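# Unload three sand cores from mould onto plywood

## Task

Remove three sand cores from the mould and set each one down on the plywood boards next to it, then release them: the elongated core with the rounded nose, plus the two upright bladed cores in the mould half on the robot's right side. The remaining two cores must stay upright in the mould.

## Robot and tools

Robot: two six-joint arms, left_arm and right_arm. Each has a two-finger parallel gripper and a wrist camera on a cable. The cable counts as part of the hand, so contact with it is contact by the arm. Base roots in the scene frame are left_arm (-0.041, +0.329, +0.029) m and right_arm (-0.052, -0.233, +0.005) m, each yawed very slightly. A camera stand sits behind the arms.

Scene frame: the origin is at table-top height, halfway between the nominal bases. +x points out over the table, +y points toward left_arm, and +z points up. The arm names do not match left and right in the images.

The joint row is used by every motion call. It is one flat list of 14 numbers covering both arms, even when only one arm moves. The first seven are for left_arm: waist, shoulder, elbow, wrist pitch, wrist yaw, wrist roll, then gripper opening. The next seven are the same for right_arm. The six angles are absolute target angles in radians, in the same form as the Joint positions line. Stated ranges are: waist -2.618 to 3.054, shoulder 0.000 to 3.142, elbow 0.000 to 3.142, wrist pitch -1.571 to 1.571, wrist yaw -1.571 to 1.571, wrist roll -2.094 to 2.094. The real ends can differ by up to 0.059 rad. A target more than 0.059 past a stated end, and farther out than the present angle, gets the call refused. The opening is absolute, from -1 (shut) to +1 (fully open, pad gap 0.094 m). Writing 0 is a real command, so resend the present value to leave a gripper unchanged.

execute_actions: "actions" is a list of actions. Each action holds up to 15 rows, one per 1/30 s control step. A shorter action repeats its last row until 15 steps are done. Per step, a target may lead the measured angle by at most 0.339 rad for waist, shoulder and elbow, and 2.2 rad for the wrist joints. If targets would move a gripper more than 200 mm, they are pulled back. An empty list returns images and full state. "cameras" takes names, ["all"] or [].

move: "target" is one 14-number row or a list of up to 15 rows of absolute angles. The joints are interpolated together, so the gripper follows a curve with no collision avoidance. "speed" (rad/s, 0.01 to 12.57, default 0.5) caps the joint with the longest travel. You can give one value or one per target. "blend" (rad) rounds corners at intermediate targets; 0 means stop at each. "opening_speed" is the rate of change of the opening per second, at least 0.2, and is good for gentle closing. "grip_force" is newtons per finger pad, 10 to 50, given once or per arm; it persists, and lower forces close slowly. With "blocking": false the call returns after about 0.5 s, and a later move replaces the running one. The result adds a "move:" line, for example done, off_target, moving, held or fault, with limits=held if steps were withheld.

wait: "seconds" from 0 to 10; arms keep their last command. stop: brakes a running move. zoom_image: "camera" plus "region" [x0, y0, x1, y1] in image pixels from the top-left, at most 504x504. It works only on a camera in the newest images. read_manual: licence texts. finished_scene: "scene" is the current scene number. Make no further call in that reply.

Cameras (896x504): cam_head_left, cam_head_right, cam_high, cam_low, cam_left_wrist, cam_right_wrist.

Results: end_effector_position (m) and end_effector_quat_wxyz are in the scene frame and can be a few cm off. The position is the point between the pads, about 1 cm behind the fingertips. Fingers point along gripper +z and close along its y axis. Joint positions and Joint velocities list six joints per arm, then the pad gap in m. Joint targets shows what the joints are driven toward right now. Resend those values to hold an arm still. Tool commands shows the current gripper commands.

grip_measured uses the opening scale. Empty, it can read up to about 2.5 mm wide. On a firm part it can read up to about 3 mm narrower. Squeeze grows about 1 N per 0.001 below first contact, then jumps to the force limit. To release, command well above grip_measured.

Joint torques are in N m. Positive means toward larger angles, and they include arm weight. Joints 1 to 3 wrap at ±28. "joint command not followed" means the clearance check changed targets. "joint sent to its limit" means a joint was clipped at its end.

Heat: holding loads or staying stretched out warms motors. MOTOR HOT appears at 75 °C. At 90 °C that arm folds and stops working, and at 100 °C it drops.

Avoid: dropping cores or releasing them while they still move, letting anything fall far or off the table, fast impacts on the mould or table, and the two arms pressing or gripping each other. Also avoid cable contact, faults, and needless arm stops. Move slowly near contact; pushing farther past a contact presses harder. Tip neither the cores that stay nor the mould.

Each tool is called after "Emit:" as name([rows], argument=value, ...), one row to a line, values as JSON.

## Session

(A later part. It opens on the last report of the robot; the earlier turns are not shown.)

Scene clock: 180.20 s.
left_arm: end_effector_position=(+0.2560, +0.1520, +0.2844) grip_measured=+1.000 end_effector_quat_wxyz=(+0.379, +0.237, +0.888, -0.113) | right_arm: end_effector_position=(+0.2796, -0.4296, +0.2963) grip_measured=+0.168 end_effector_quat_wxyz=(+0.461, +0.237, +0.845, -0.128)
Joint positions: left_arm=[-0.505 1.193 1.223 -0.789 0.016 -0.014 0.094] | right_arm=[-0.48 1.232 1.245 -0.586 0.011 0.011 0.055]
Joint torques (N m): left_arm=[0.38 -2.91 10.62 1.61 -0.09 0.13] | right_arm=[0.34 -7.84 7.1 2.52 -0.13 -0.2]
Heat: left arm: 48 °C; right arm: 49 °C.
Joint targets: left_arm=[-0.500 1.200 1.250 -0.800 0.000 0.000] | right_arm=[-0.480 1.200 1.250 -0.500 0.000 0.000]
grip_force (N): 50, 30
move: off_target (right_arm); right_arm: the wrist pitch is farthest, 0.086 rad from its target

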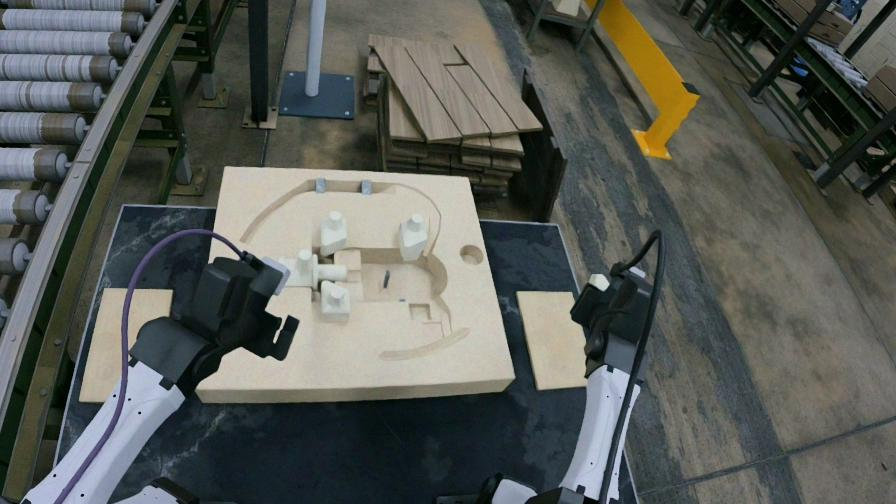

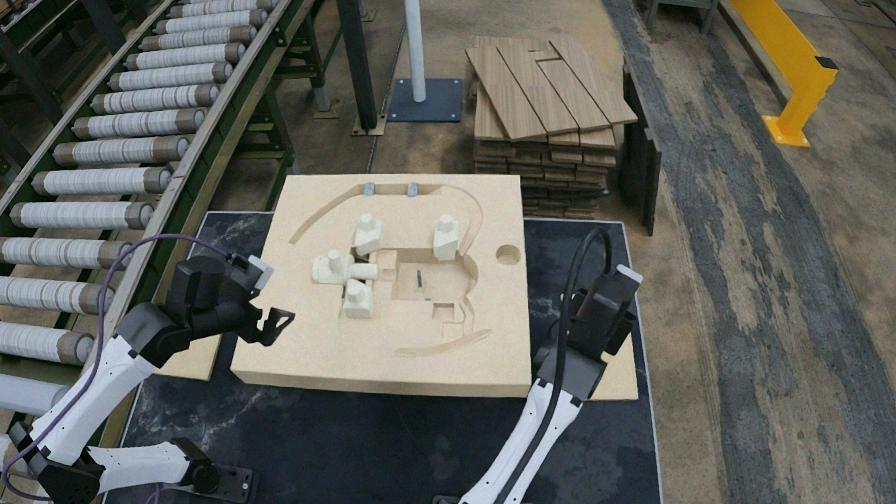

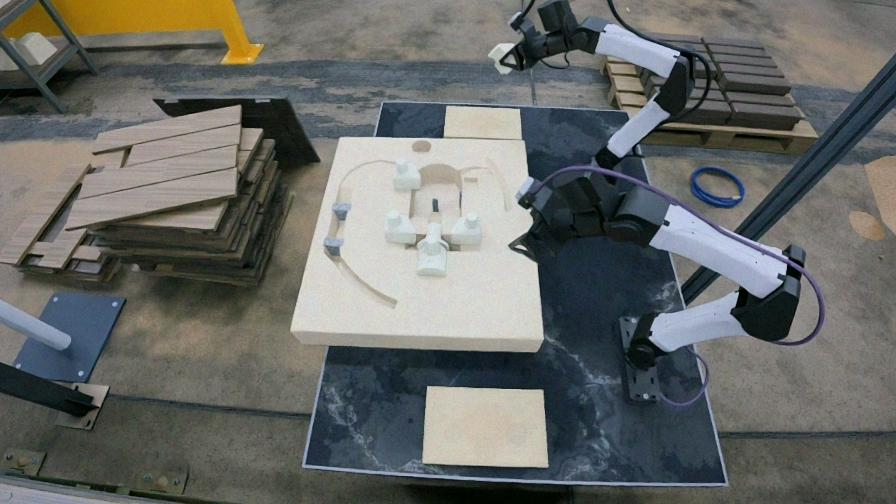

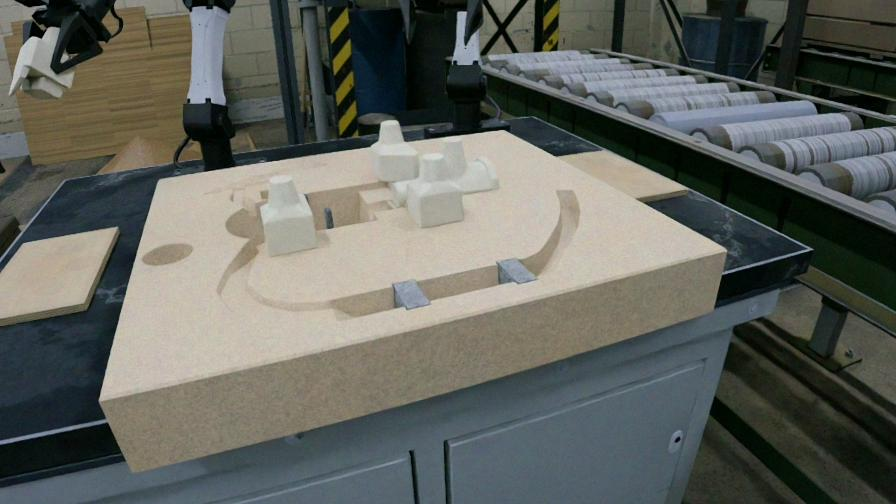

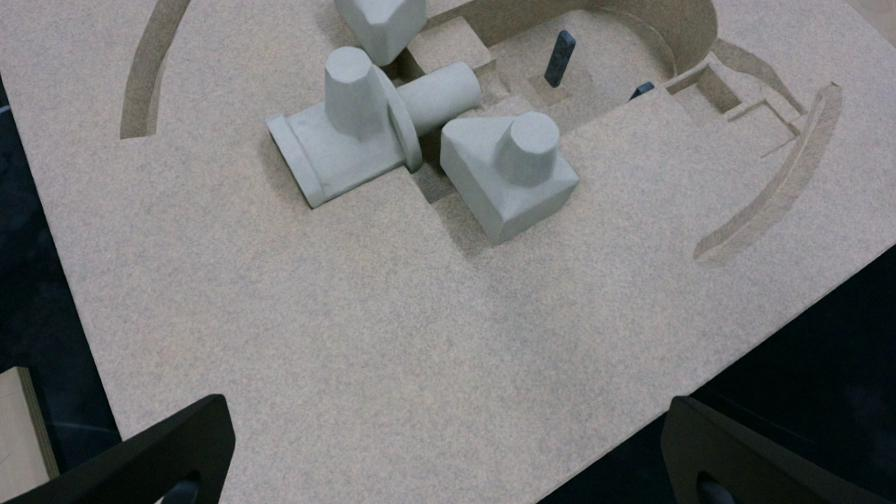

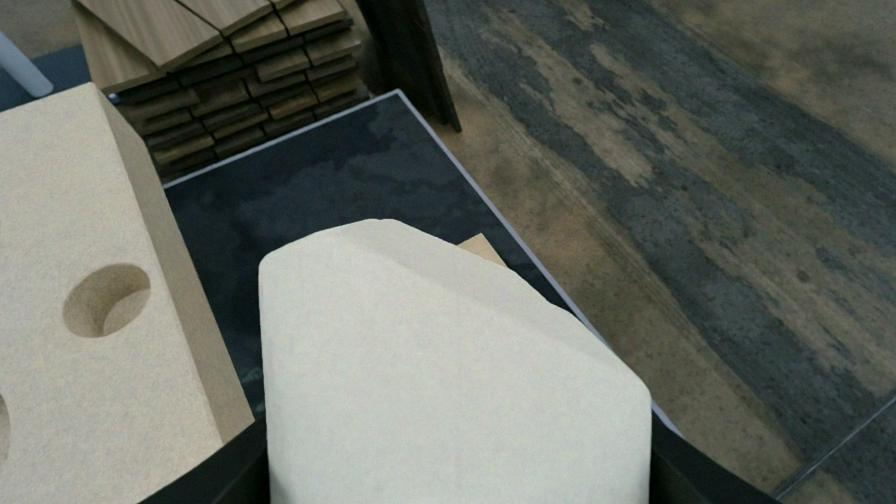

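Emit:
move(target=[-0.5,1.2,1.25,-0.8,0,0,1,-0.802,2.063,1.16,0.42,-0.784,-0.37,-0.1], speed=0.7, cameras=["all"])

Scene clock: 203.17 s.
left_arm: end_effector_position=(+0.2560, +0.1520, +0.2844) grip_measured=+1.000 end_effector_quat_wxyz=(+0.379, +0.237, +0.888, -0.113) | right_arm: end_effector_position=(+0.3742, -0.5396, +0.0808) grip_measured=+0.168 end_effector_quat_wxyz=(+0.549, +0.031, +0.835, +0.014)
Joint positions: left_arm=[-0.505 1.193 1.223 -0.789 0.016 -0.014 0.094] | right_arm=[-0.803 2.073 1.148 0.348 -0.753 -0.355 0.055]
Joint torques (N m): left_arm=[0.38 -2.85 10.61 1.61 -0.08 0.14] | right_arm=[0.34 -12.74 6.84 2.31 -0.61 -0.25]
Motor temperatures (°C): left_arm=[24 35 49 40 23 23 25] | right_arm=[25 40 45 46 21 25 23]
Heat: left arm: 49 °C; right arm: 46 °C.
Joint targets: left_arm=[-0.500 1.200 1.250 -0.800 0.000 0.000] | right_arm=[-0.802 2.063 1.160 0.420 -0.784 -0.370]
grip_force (N): 50, 30
move: off_target (right_arm); right_arm: the wrist pitch is farthest, 0.072 rad from its target

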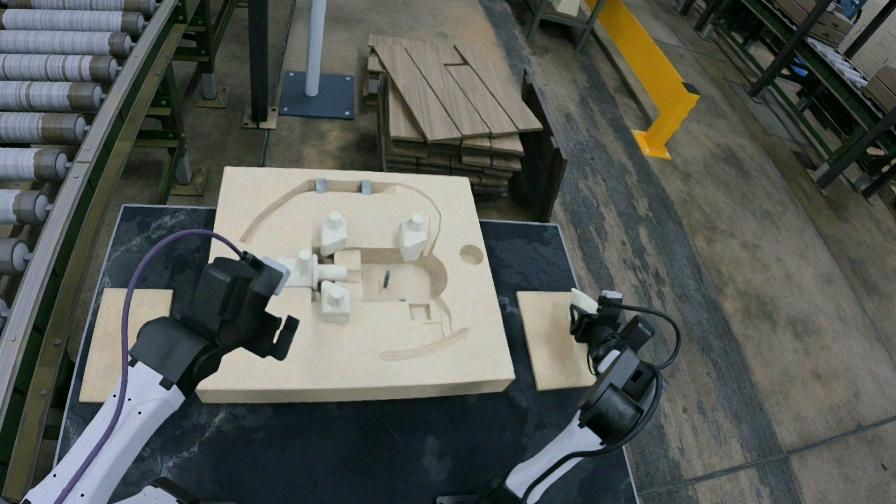

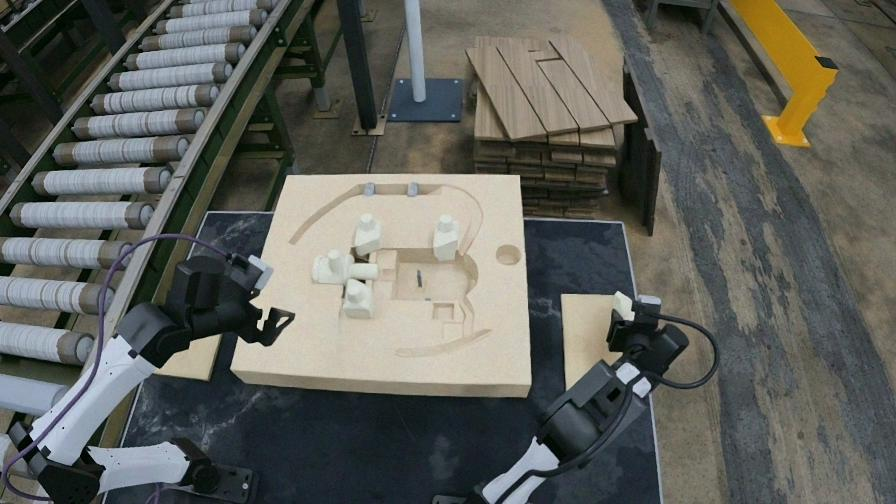

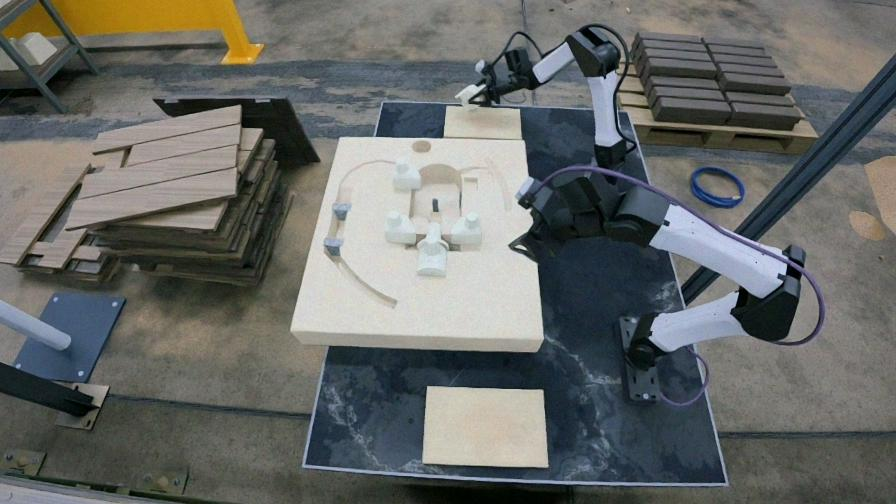

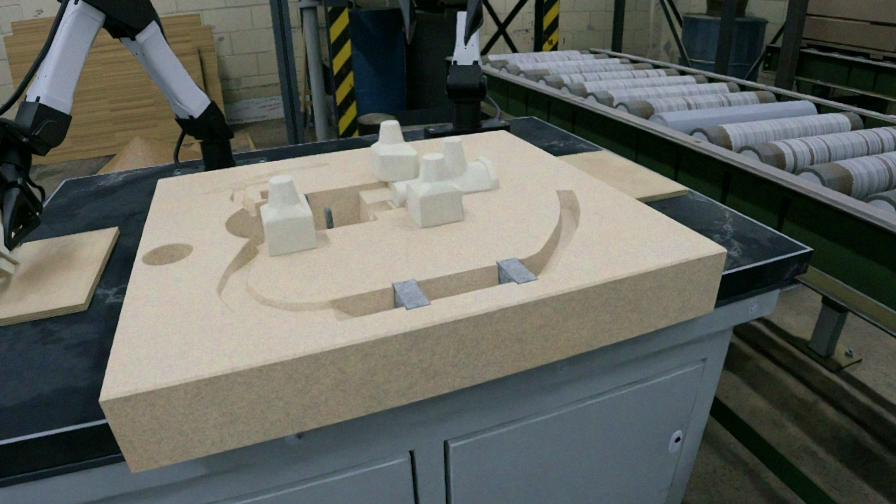

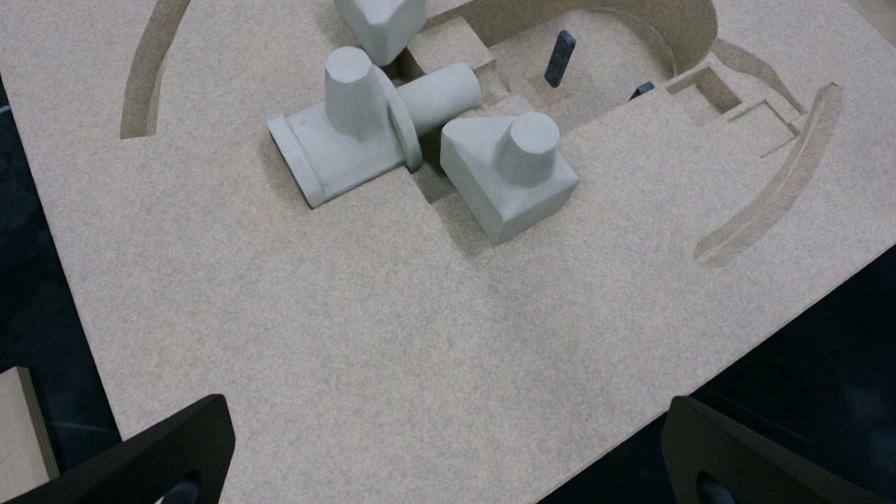

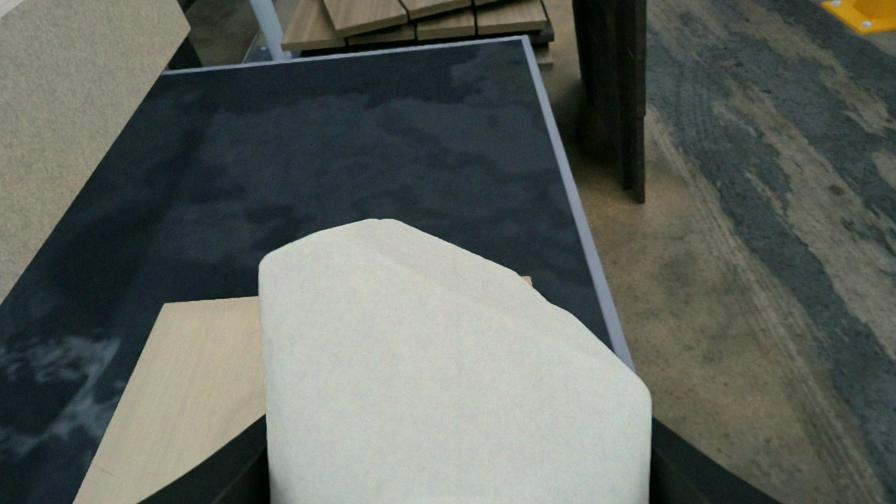

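Emit:
move(target=[-0.5,1.2,1.25,-0.8,0,0,1,-0.802,2.160,1.135,0.60,-0.80,-0.38,-0.1], speed=0.2, cameras=["cam_head_right"])

Emit:
zoom_image(camera="cam_head_right", region=[540, 270, 720, 400])

Scene clock: 209.87 s.
left_arm: end_effector_position=(+0.2560, +0.1520, +0.2844) grip_measured=+1.000 end_effector_quat_wxyz=(+0.379, +0.237, +0.888, -0.113) | right_arm: end_effector_position=(+0.3810, -0.5438, +0.0637) grip_measured=+0.168 end_effector_quat_wxyz=(+0.572, +0.006, +0.820, -0.004)
Joint positions: left_arm=[-0.505 1.193 1.223 -0.789 0.016 -0.014 0.094] | right_arm=[-0.803 2.159 1.13 0.527 -0.772 -0.365 0.055]
Joint torques (N m): left_arm=[0.42 -2.85 10.66 1.6 -0.07 0.15] | right_arm=[0.42 -12.14 5.94 2.35 -0.54 -0.25]
Heat: left arm: 49 °C; right arm: 45 °C.
Joint targets: left_arm=[-0.500 1.200 1.250 -0.800 0.000 0.000] | right_arm=[-0.802 2.160 1.135 0.600 -0.800 -0.380]
grip_force (N): 50, 30
move: off_target (right_arm); right_arm: the wrist pitch is farthest, 0.073 rad from its target
Images, in order (width x height): cam_head_right 896x504.

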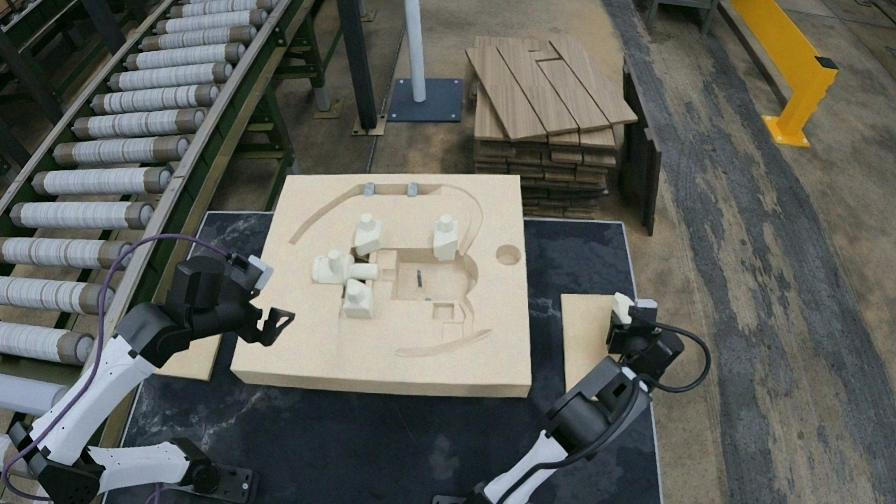

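Scaled by 2.800 from the camera's 896x504 image, which has a finer 1280x720 frame.

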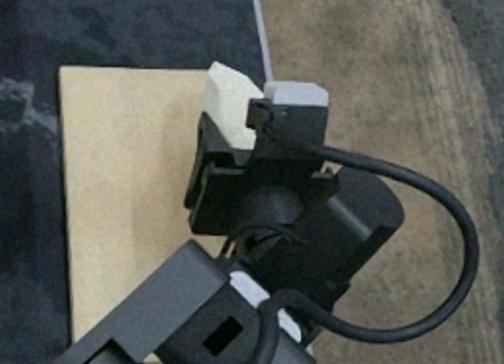

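Emit:
move(target=[-0.5,1.2,1.25,-0.8,0,0,1,-0.802,2.226,1.122,0.69,-0.81,-0.38,-0.1], speed=0.1, grip_force=[50, 15], cameras=["cam_head_right","cam_right_wrist","cam_high"])

Emit:
zoom_image(camera="cam_head_right", region=[540, 270, 720, 400])

Emit:
zoom_image(camera="cam_high", region=[420, 30, 580, 150])

Scene clock: 224.13 s.
left_arm: end_effector_position=(+0.2560, +0.1520, +0.2844) grip_measured=+1.000 end_effector_quat_wxyz=(+0.379, +0.237, +0.888, -0.113) | right_arm: end_effector_position=(+0.3856, -0.5437, +0.0578) grip_measured=+0.171 end_effector_quat_wxyz=(+0.593, -0.015, +0.805, -0.012)
Joint positions: left_arm=[-0.505 1.193 1.223 -0.789 0.016 -0.014 0.094] | right_arm=[-0.803 2.212 1.124 0.646 -0.801 -0.366 0.055]
Joint torques (N m): left_arm=[0.36 -2.86 10.65 1.6 -0.07 0.15] | right_arm=[0.39 -11.14 5.11 2.1 -0.29 -0.25]
Heat: left arm: 49 °C; right arm: 44 °C.
Joint targets: left_arm=[-0.500 1.200 1.250 -0.800 0.000 0.000] | right_arm=[-0.802 2.226 1.122 0.690 -0.810 -0.380]
grip_force (N): 50, 15
move: off_target (right_arm); right_arm: the wrist pitch is farthest, 0.044 rad from its target
Images, in order (width x height): cam_head_right 896x504, cam_high 896x504, cam_right_wrist 896x504.

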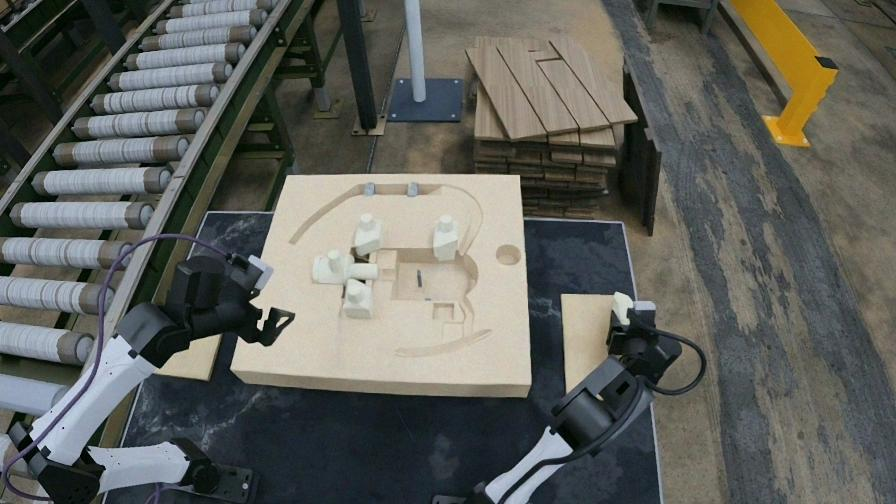

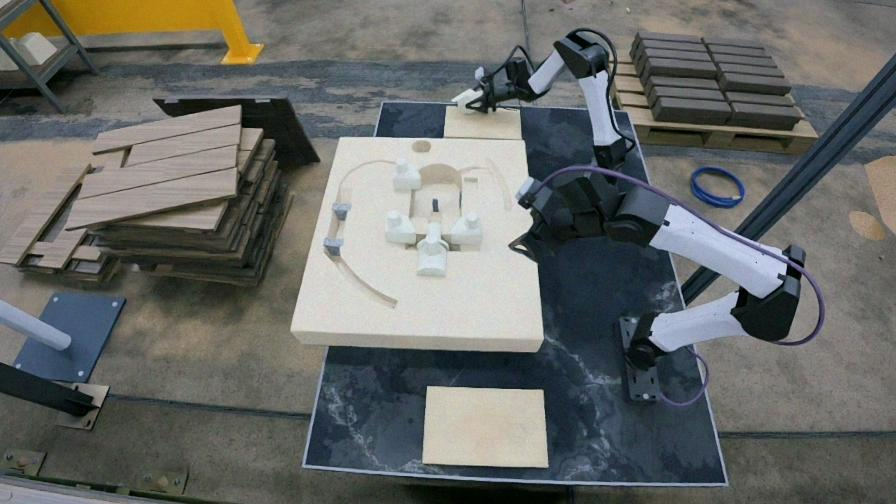

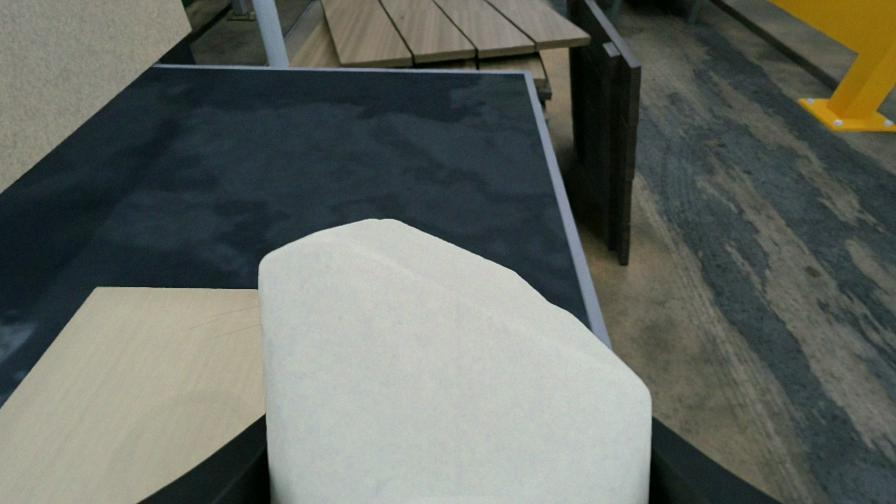

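Scaled by 2.800 from the camera's 896x504 image, which has a finer 1280x720 frame.

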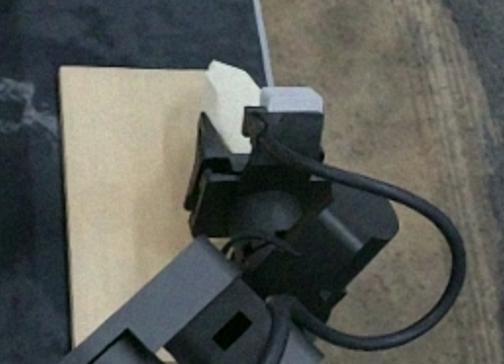

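Scaled by 3.150 from the camera's 896x504 image, which has a finer 1280x720 frame.

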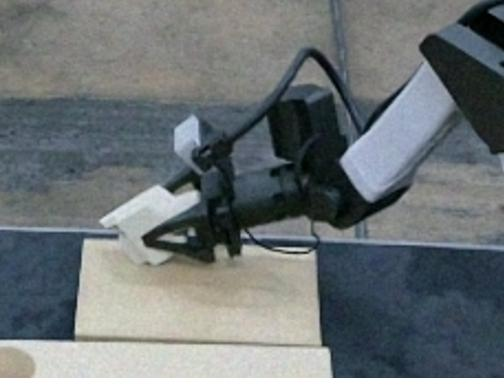

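Emit:
move(target=[-0.5,1.2,1.25,-0.8,0,0,1,-0.802,2.282,1.112,0.74,-0.81,-0.38,-0.1], speed=0.1, grip_force=[50, 10], cameras=["cam_high"])

Emit:
zoom_image(camera="cam_high", region=[420, 30, 580, 150])

Scene clock: 234.33 s.
left_arm: end_effector_position=(+0.2560, +0.1520, +0.2844) grip_measured=+1.000 end_effector_quat_wxyz=(+0.379, +0.237, +0.888, -0.113) | right_arm: end_effector_position=(+0.3894, -0.5438, +0.0565) grip_measured=+0.174 end_effector_quat_wxyz=(+0.611, -0.035, +0.791, -0.022)
Joint positions: left_arm=[-0.505 1.193 1.223 -0.789 0.016 -0.014 0.094] | right_arm=[-0.803 2.252 1.124 0.746 -0.824 -0.366 0.055]
Joint torques (N m): left_arm=[0.36 -2.81 10.62 1.61 -0.08 0.13] | right_arm=[0.35 -9.63 4.27 1.58 -0.07 -0.19]
Heat: left arm: 50 °C; right arm: 45 °C.
Joint targets: left_arm=[-0.500 1.200 1.250 -0.800 0.000 0.000] | right_arm=[-0.802 2.282 1.112 0.740 -0.810 -0.380]
grip_force (N): 50, 10
move: done
Images, in order (width x height): cam_high 896x504.

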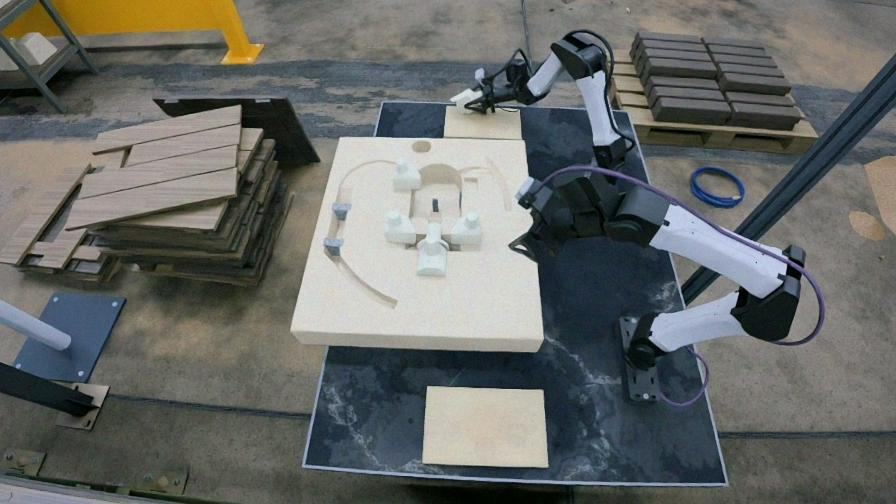

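Scaled by 3.150 from the camera's 896x504 image, which has a finer 1280x720 frame.

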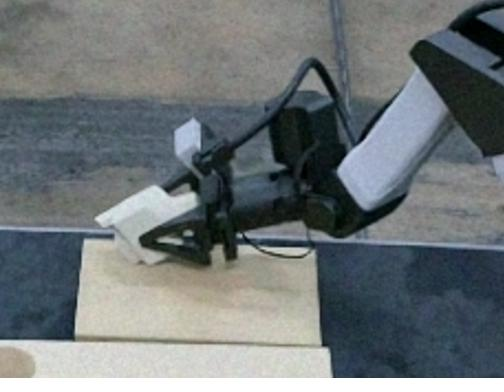

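Emit:
move(target=[-0.5,1.2,1.25,-0.8,0,0,1,-0.802,2.34,1.10,0.79,-0.81,-0.38,-0.1], speed=0.1, cameras=["cam_high"])

Emit:
zoom_image(camera="cam_high", region=[420, 30, 580, 150])

Scene clock: 239.60 s.
left_arm: end_effector_position=(+0.2560, +0.1520, +0.2844) grip_measured=+1.000 end_effector_quat_wxyz=(+0.379, +0.237, +0.888, -0.113) | right_arm: end_effector_position=(+0.3913, -0.5436, +0.0546) grip_measured=+0.174 end_effector_quat_wxyz=(+0.628, -0.054, +0.775, -0.034)
Joint positions: left_arm=[-0.505 1.193 1.223 -0.789 0.016 -0.014 0.094] | right_arm=[-0.804 2.293 1.12 0.854 -0.844 -0.366 0.055]
Joint torques (N m): left_arm=[0.42 -2.8 10.58 1.61 -0.07 0.15] | right_arm=[0.4 -7.97 3.48 1.09 0.19 -0.22]
Heat: left arm: 50 °C; right arm: 43 °C.
Joint targets: left_arm=[-0.500 1.200 1.250 -0.800 0.000 0.000] | right_arm=[-0.802 2.340 1.100 0.790 -0.810 -0.380]
grip_force (N): 50, 10
move: off_target (right_arm); right_arm: the wrist pitch is farthest, 0.064 rad from its target
Images, in order (width x height): cam_high 896x504.

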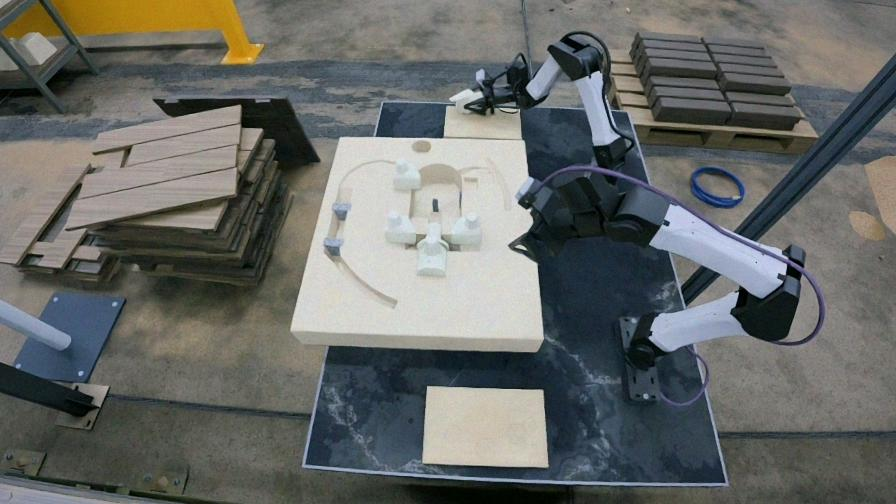

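Scaled by 3.150 from the camera's 896x504 image, which has a finer 1280x720 frame.

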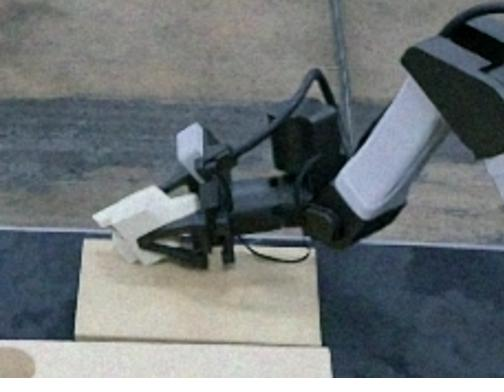

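Emit:
move(target=[-0.5,1.2,1.25,-0.8,0,0,1,-0.804,2.30,1.12,0.85,-0.84,-0.37,0.35], speed=0.1, opening_speed=0.2, cameras=["cam_high","cam_right_wrist","cam_head_right"])

Emit:
zoom_image(camera="cam_high", region=[420, 30, 580, 150])

Scene clock: 246.33 s.
left_arm: end_effector_position=(+0.2560, +0.1520, +0.2844) grip_measured=+1.000 end_effector_quat_wxyz=(+0.379, +0.237, +0.888, -0.113) | right_arm: end_effector_position=(+0.3910, -0.5433, +0.0531) grip_measured=+0.348 end_effector_quat_wxyz=(+0.626, -0.052, +0.777, -0.032)
Joint positions: left_arm=[-0.505 1.193 1.223 -0.789 0.016 -0.014 0.094] | right_arm=[-0.804 2.293 1.12 0.846 -0.844 -0.366 0.063]
Joint torques (N m): left_arm=[0.42 -2.86 10.56 1.6 -0.08 0.16] | right_arm=[0.39 -12.04 4.89 1.74 -0.1 -0.12]
Heat: left arm: 50 °C; right arm: 43 °C.
Joint targets: left_arm=[-0.500 1.200 1.250 -0.800 0.000 0.000] | right_arm=[-0.804 2.300 1.120 0.850 -0.840 -0.370]
grip_force (N): 50, 10
move: done
Images, in order (width x height): cam_head_right 896x504, cam_high 896x504, cam_right_wrist 896x504.

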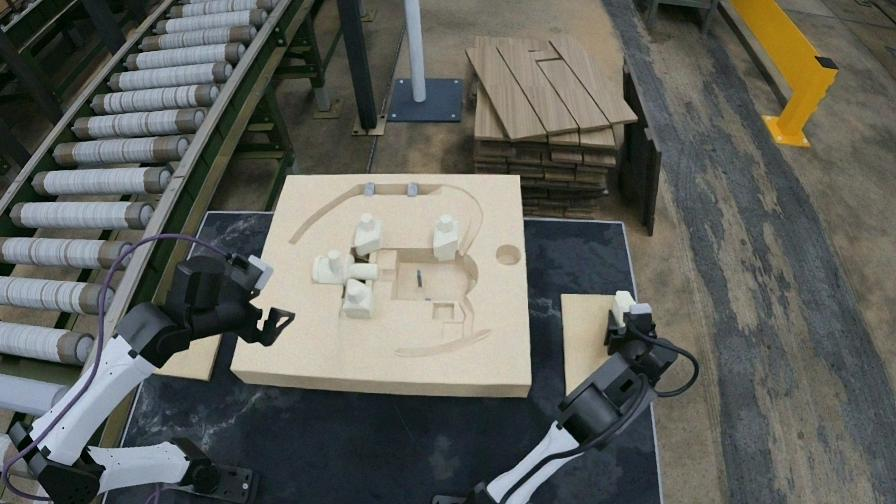

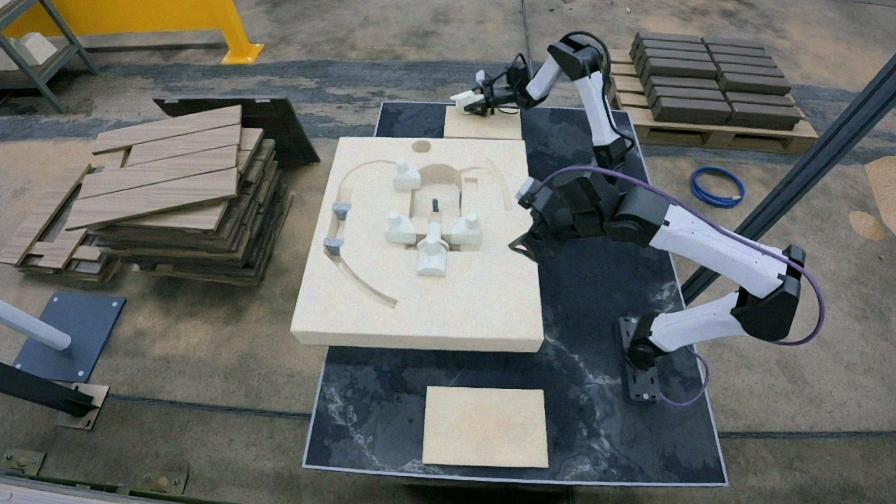

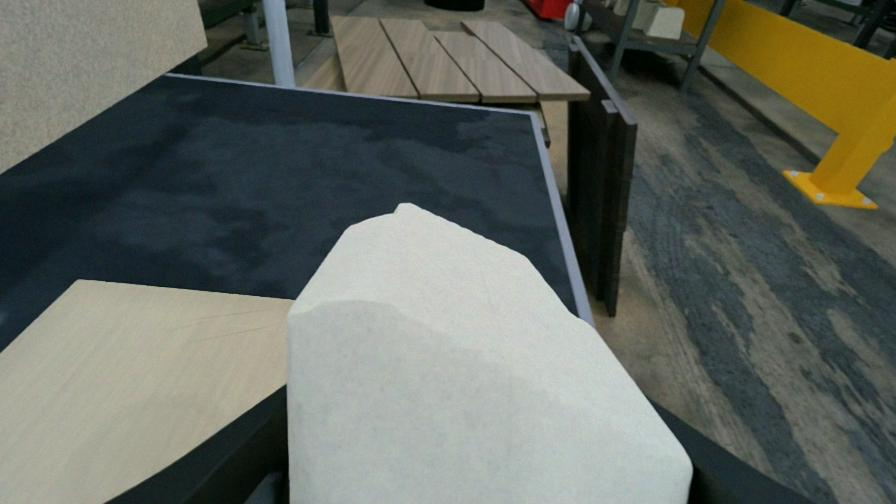

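Scaled by 3.150 from the camera's 896x504 image, which has a finer 1280x720 frame.

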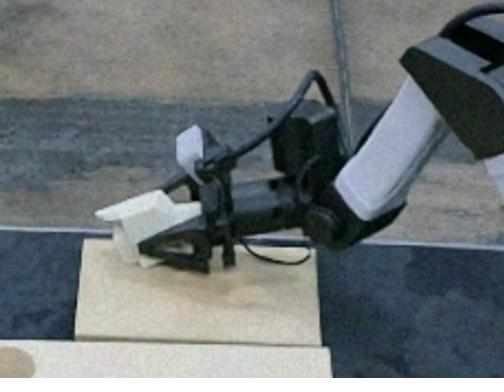

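Emit:
move([
  [-0.5,1.2,1.25,-0.8,0,0,1,-0.804,2.30,1.12,0.85,-0.84,-0.37,1],
  [-0.5,1.2,1.25,-0.8,0,0,1,-1.014,2.035,0.87,0.83,-1.04,-0.35,1],
  [-0.5,1.2,1.25,-0.8,0,0,1,-0.9,1.4,0.9,0.0,-0.7,-0.2,1],
], speed=[0.3,0.3,0.6], opening_speed=0.5, grip_force=50, cameras=["all"])

Emit:
zoom_image(camera="cam_high", region=[420, 30, 580, 150])

Scene clock: 259.87 s.
left_arm: end_effector_position=(+0.2560, +0.1520, +0.2844) grip_measured=+1.000 end_effector_quat_wxyz=(+0.379, +0.237, +0.888, -0.113) | right_arm: end_effector_position=(+0.2714, -0.4926, +0.2025) grip_measured=+0.998 end_effector_quat_wxyz=(+0.557, +0.133, +0.820, -0.005)
Joint positions: left_arm=[-0.505 1.193 1.223 -0.789 0.016 -0.014 0.094] | right_arm=[-0.905 1.415 0.879 0.011 -0.713 -0.21 0.094]
Joint torques (N m): left_arm=[0.44 -2.81 10.59 1.6 -0.08 0.16] | right_arm=[0.75 -7.9 8.5 1.63 -0.11 0.04]
Motor temperatures (°C): left_arm=[24 34 50 40 23 23 25] | right_arm=[25 45 40 42 21 25 22]
Heat: left arm: 50 °C; right arm: 45 °C.
Joint targets: left_arm=[-0.500 1.200 1.250 -0.800 0.000 0.000] | right_arm=[-0.900 1.400 0.900 0.000 -0.700 -0.200]
move: done

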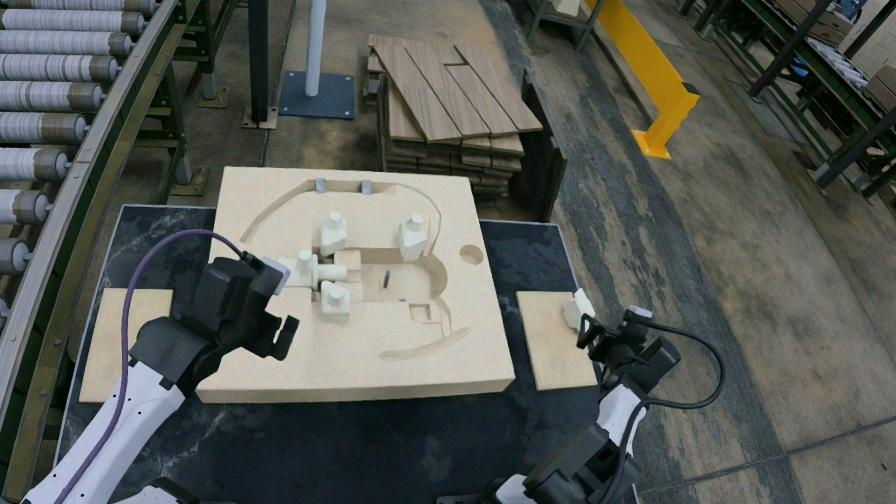

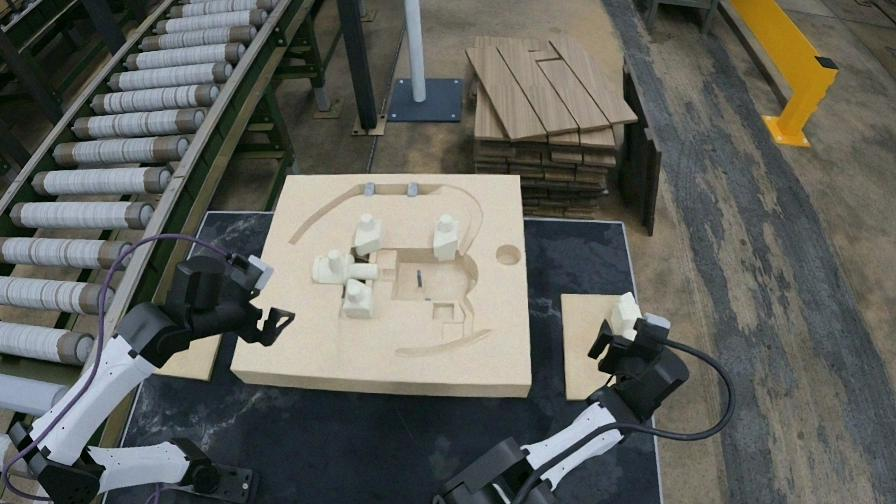

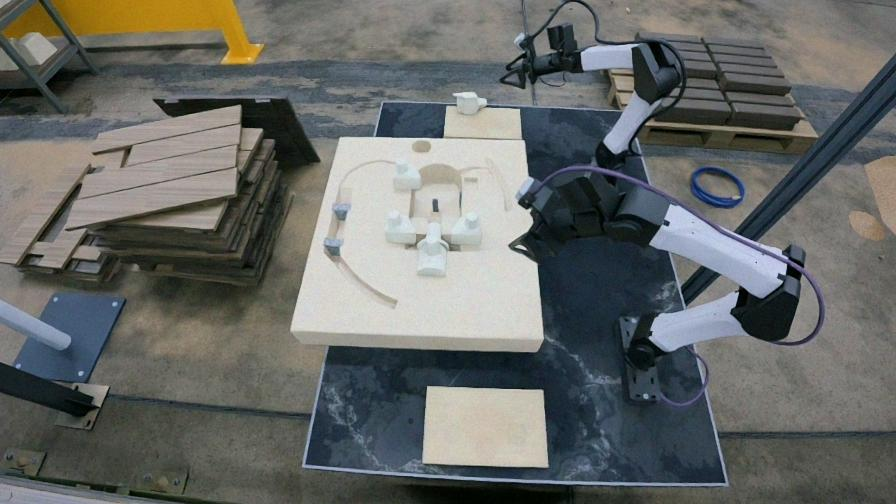

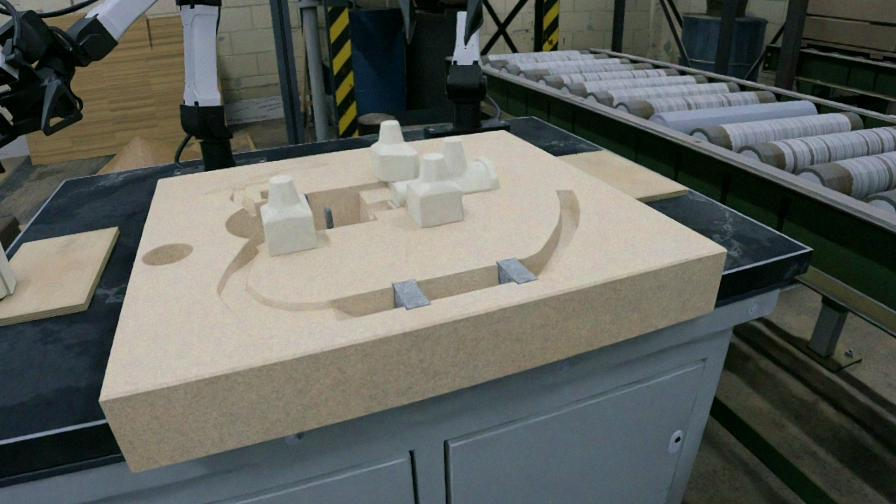

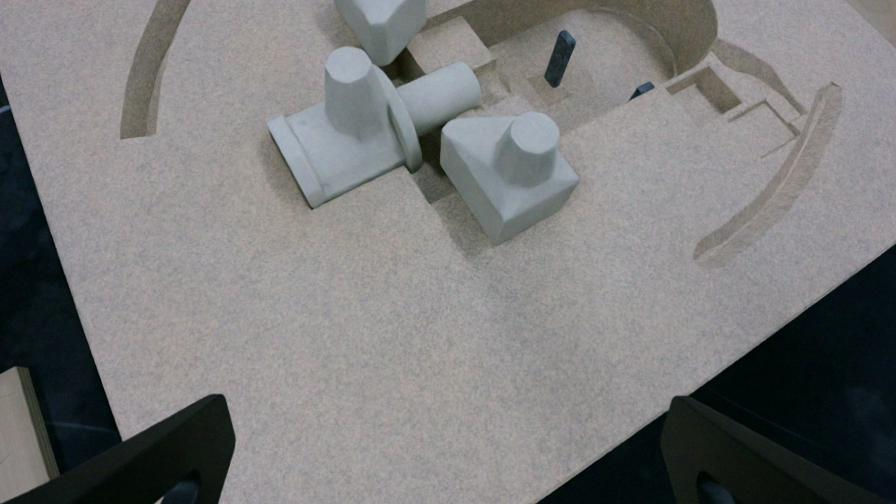

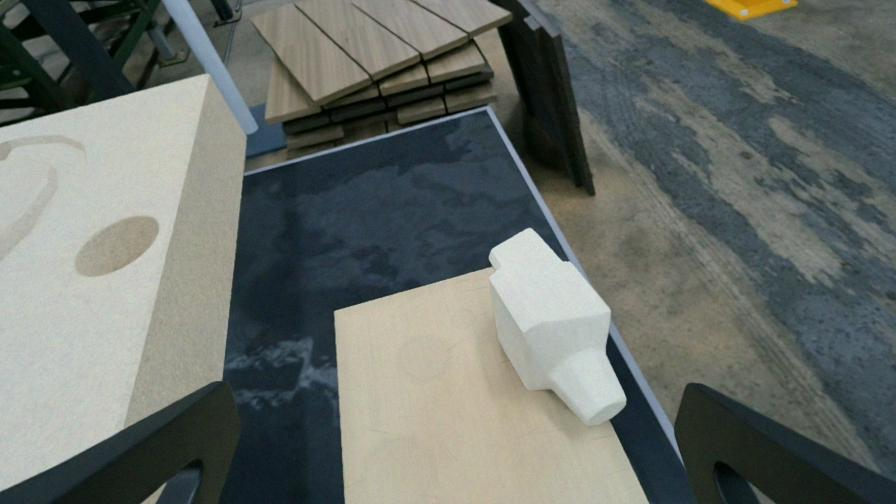

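Scaled by 3.150 from the camera's 896x504 image, which has a finer 1280x720 frame.

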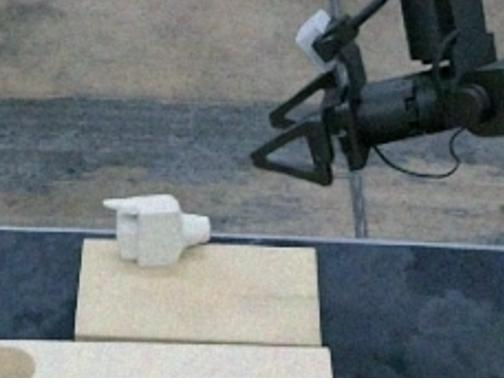

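Emit:
move([
  [-0.5,1.2,1.25,-0.8,0,0,1,-0.5,1.2,1.25,-0.4,-0.3,0,1],
  [-0.5,1.2,1.25,-0.8,0,0,1,0.25,1.2,1.25,-0.5,0,0,1],
], speed=0.8, blend=0.2, cameras=["cam_right_wrist"])

Scene clock: 270.20 s.
left_arm: end_effector_position=(+0.2560, +0.1520, +0.2844) grip_measured=+1.000 end_effector_quat_wxyz=(+0.379, +0.237, +0.888, -0.113) | right_arm: end_effector_position=(+0.3326, -0.1546, +0.3143) grip_measured=+0.998 end_effector_quat_wxyz=(+0.516, -0.092, +0.850, +0.052)
Joint positions: left_arm=[-0.505 1.193 1.223 -0.789 0.016 -0.014 0.094] | right_arm=[0.247 1.214 1.225 -0.49 -0.011 -0.013 0.094]
Joint torques (N m): left_arm=[0.31 -2.86 10.55 1.59 -0.07 0.15] | right_arm=[0.66 -5.91 8.85 1.75 0.1 0.06]
Heat: left arm: 50 °C; right arm: 43 °C.
Joint targets: left_arm=[-0.500 1.200 1.250 -0.800 0.000 0.000] | right_arm=[0.250 1.200 1.250 -0.500 0.000 0.000]
move: done
Images, in order (width x height): cam_right_wrist 896x504.

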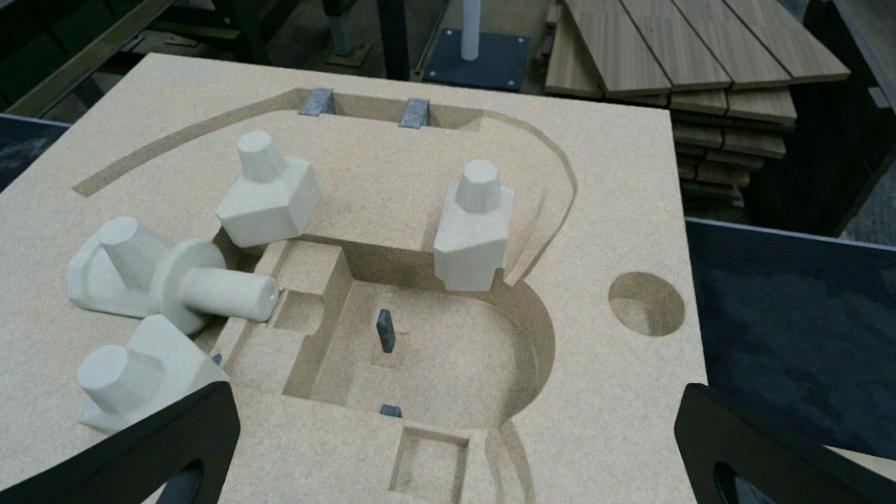

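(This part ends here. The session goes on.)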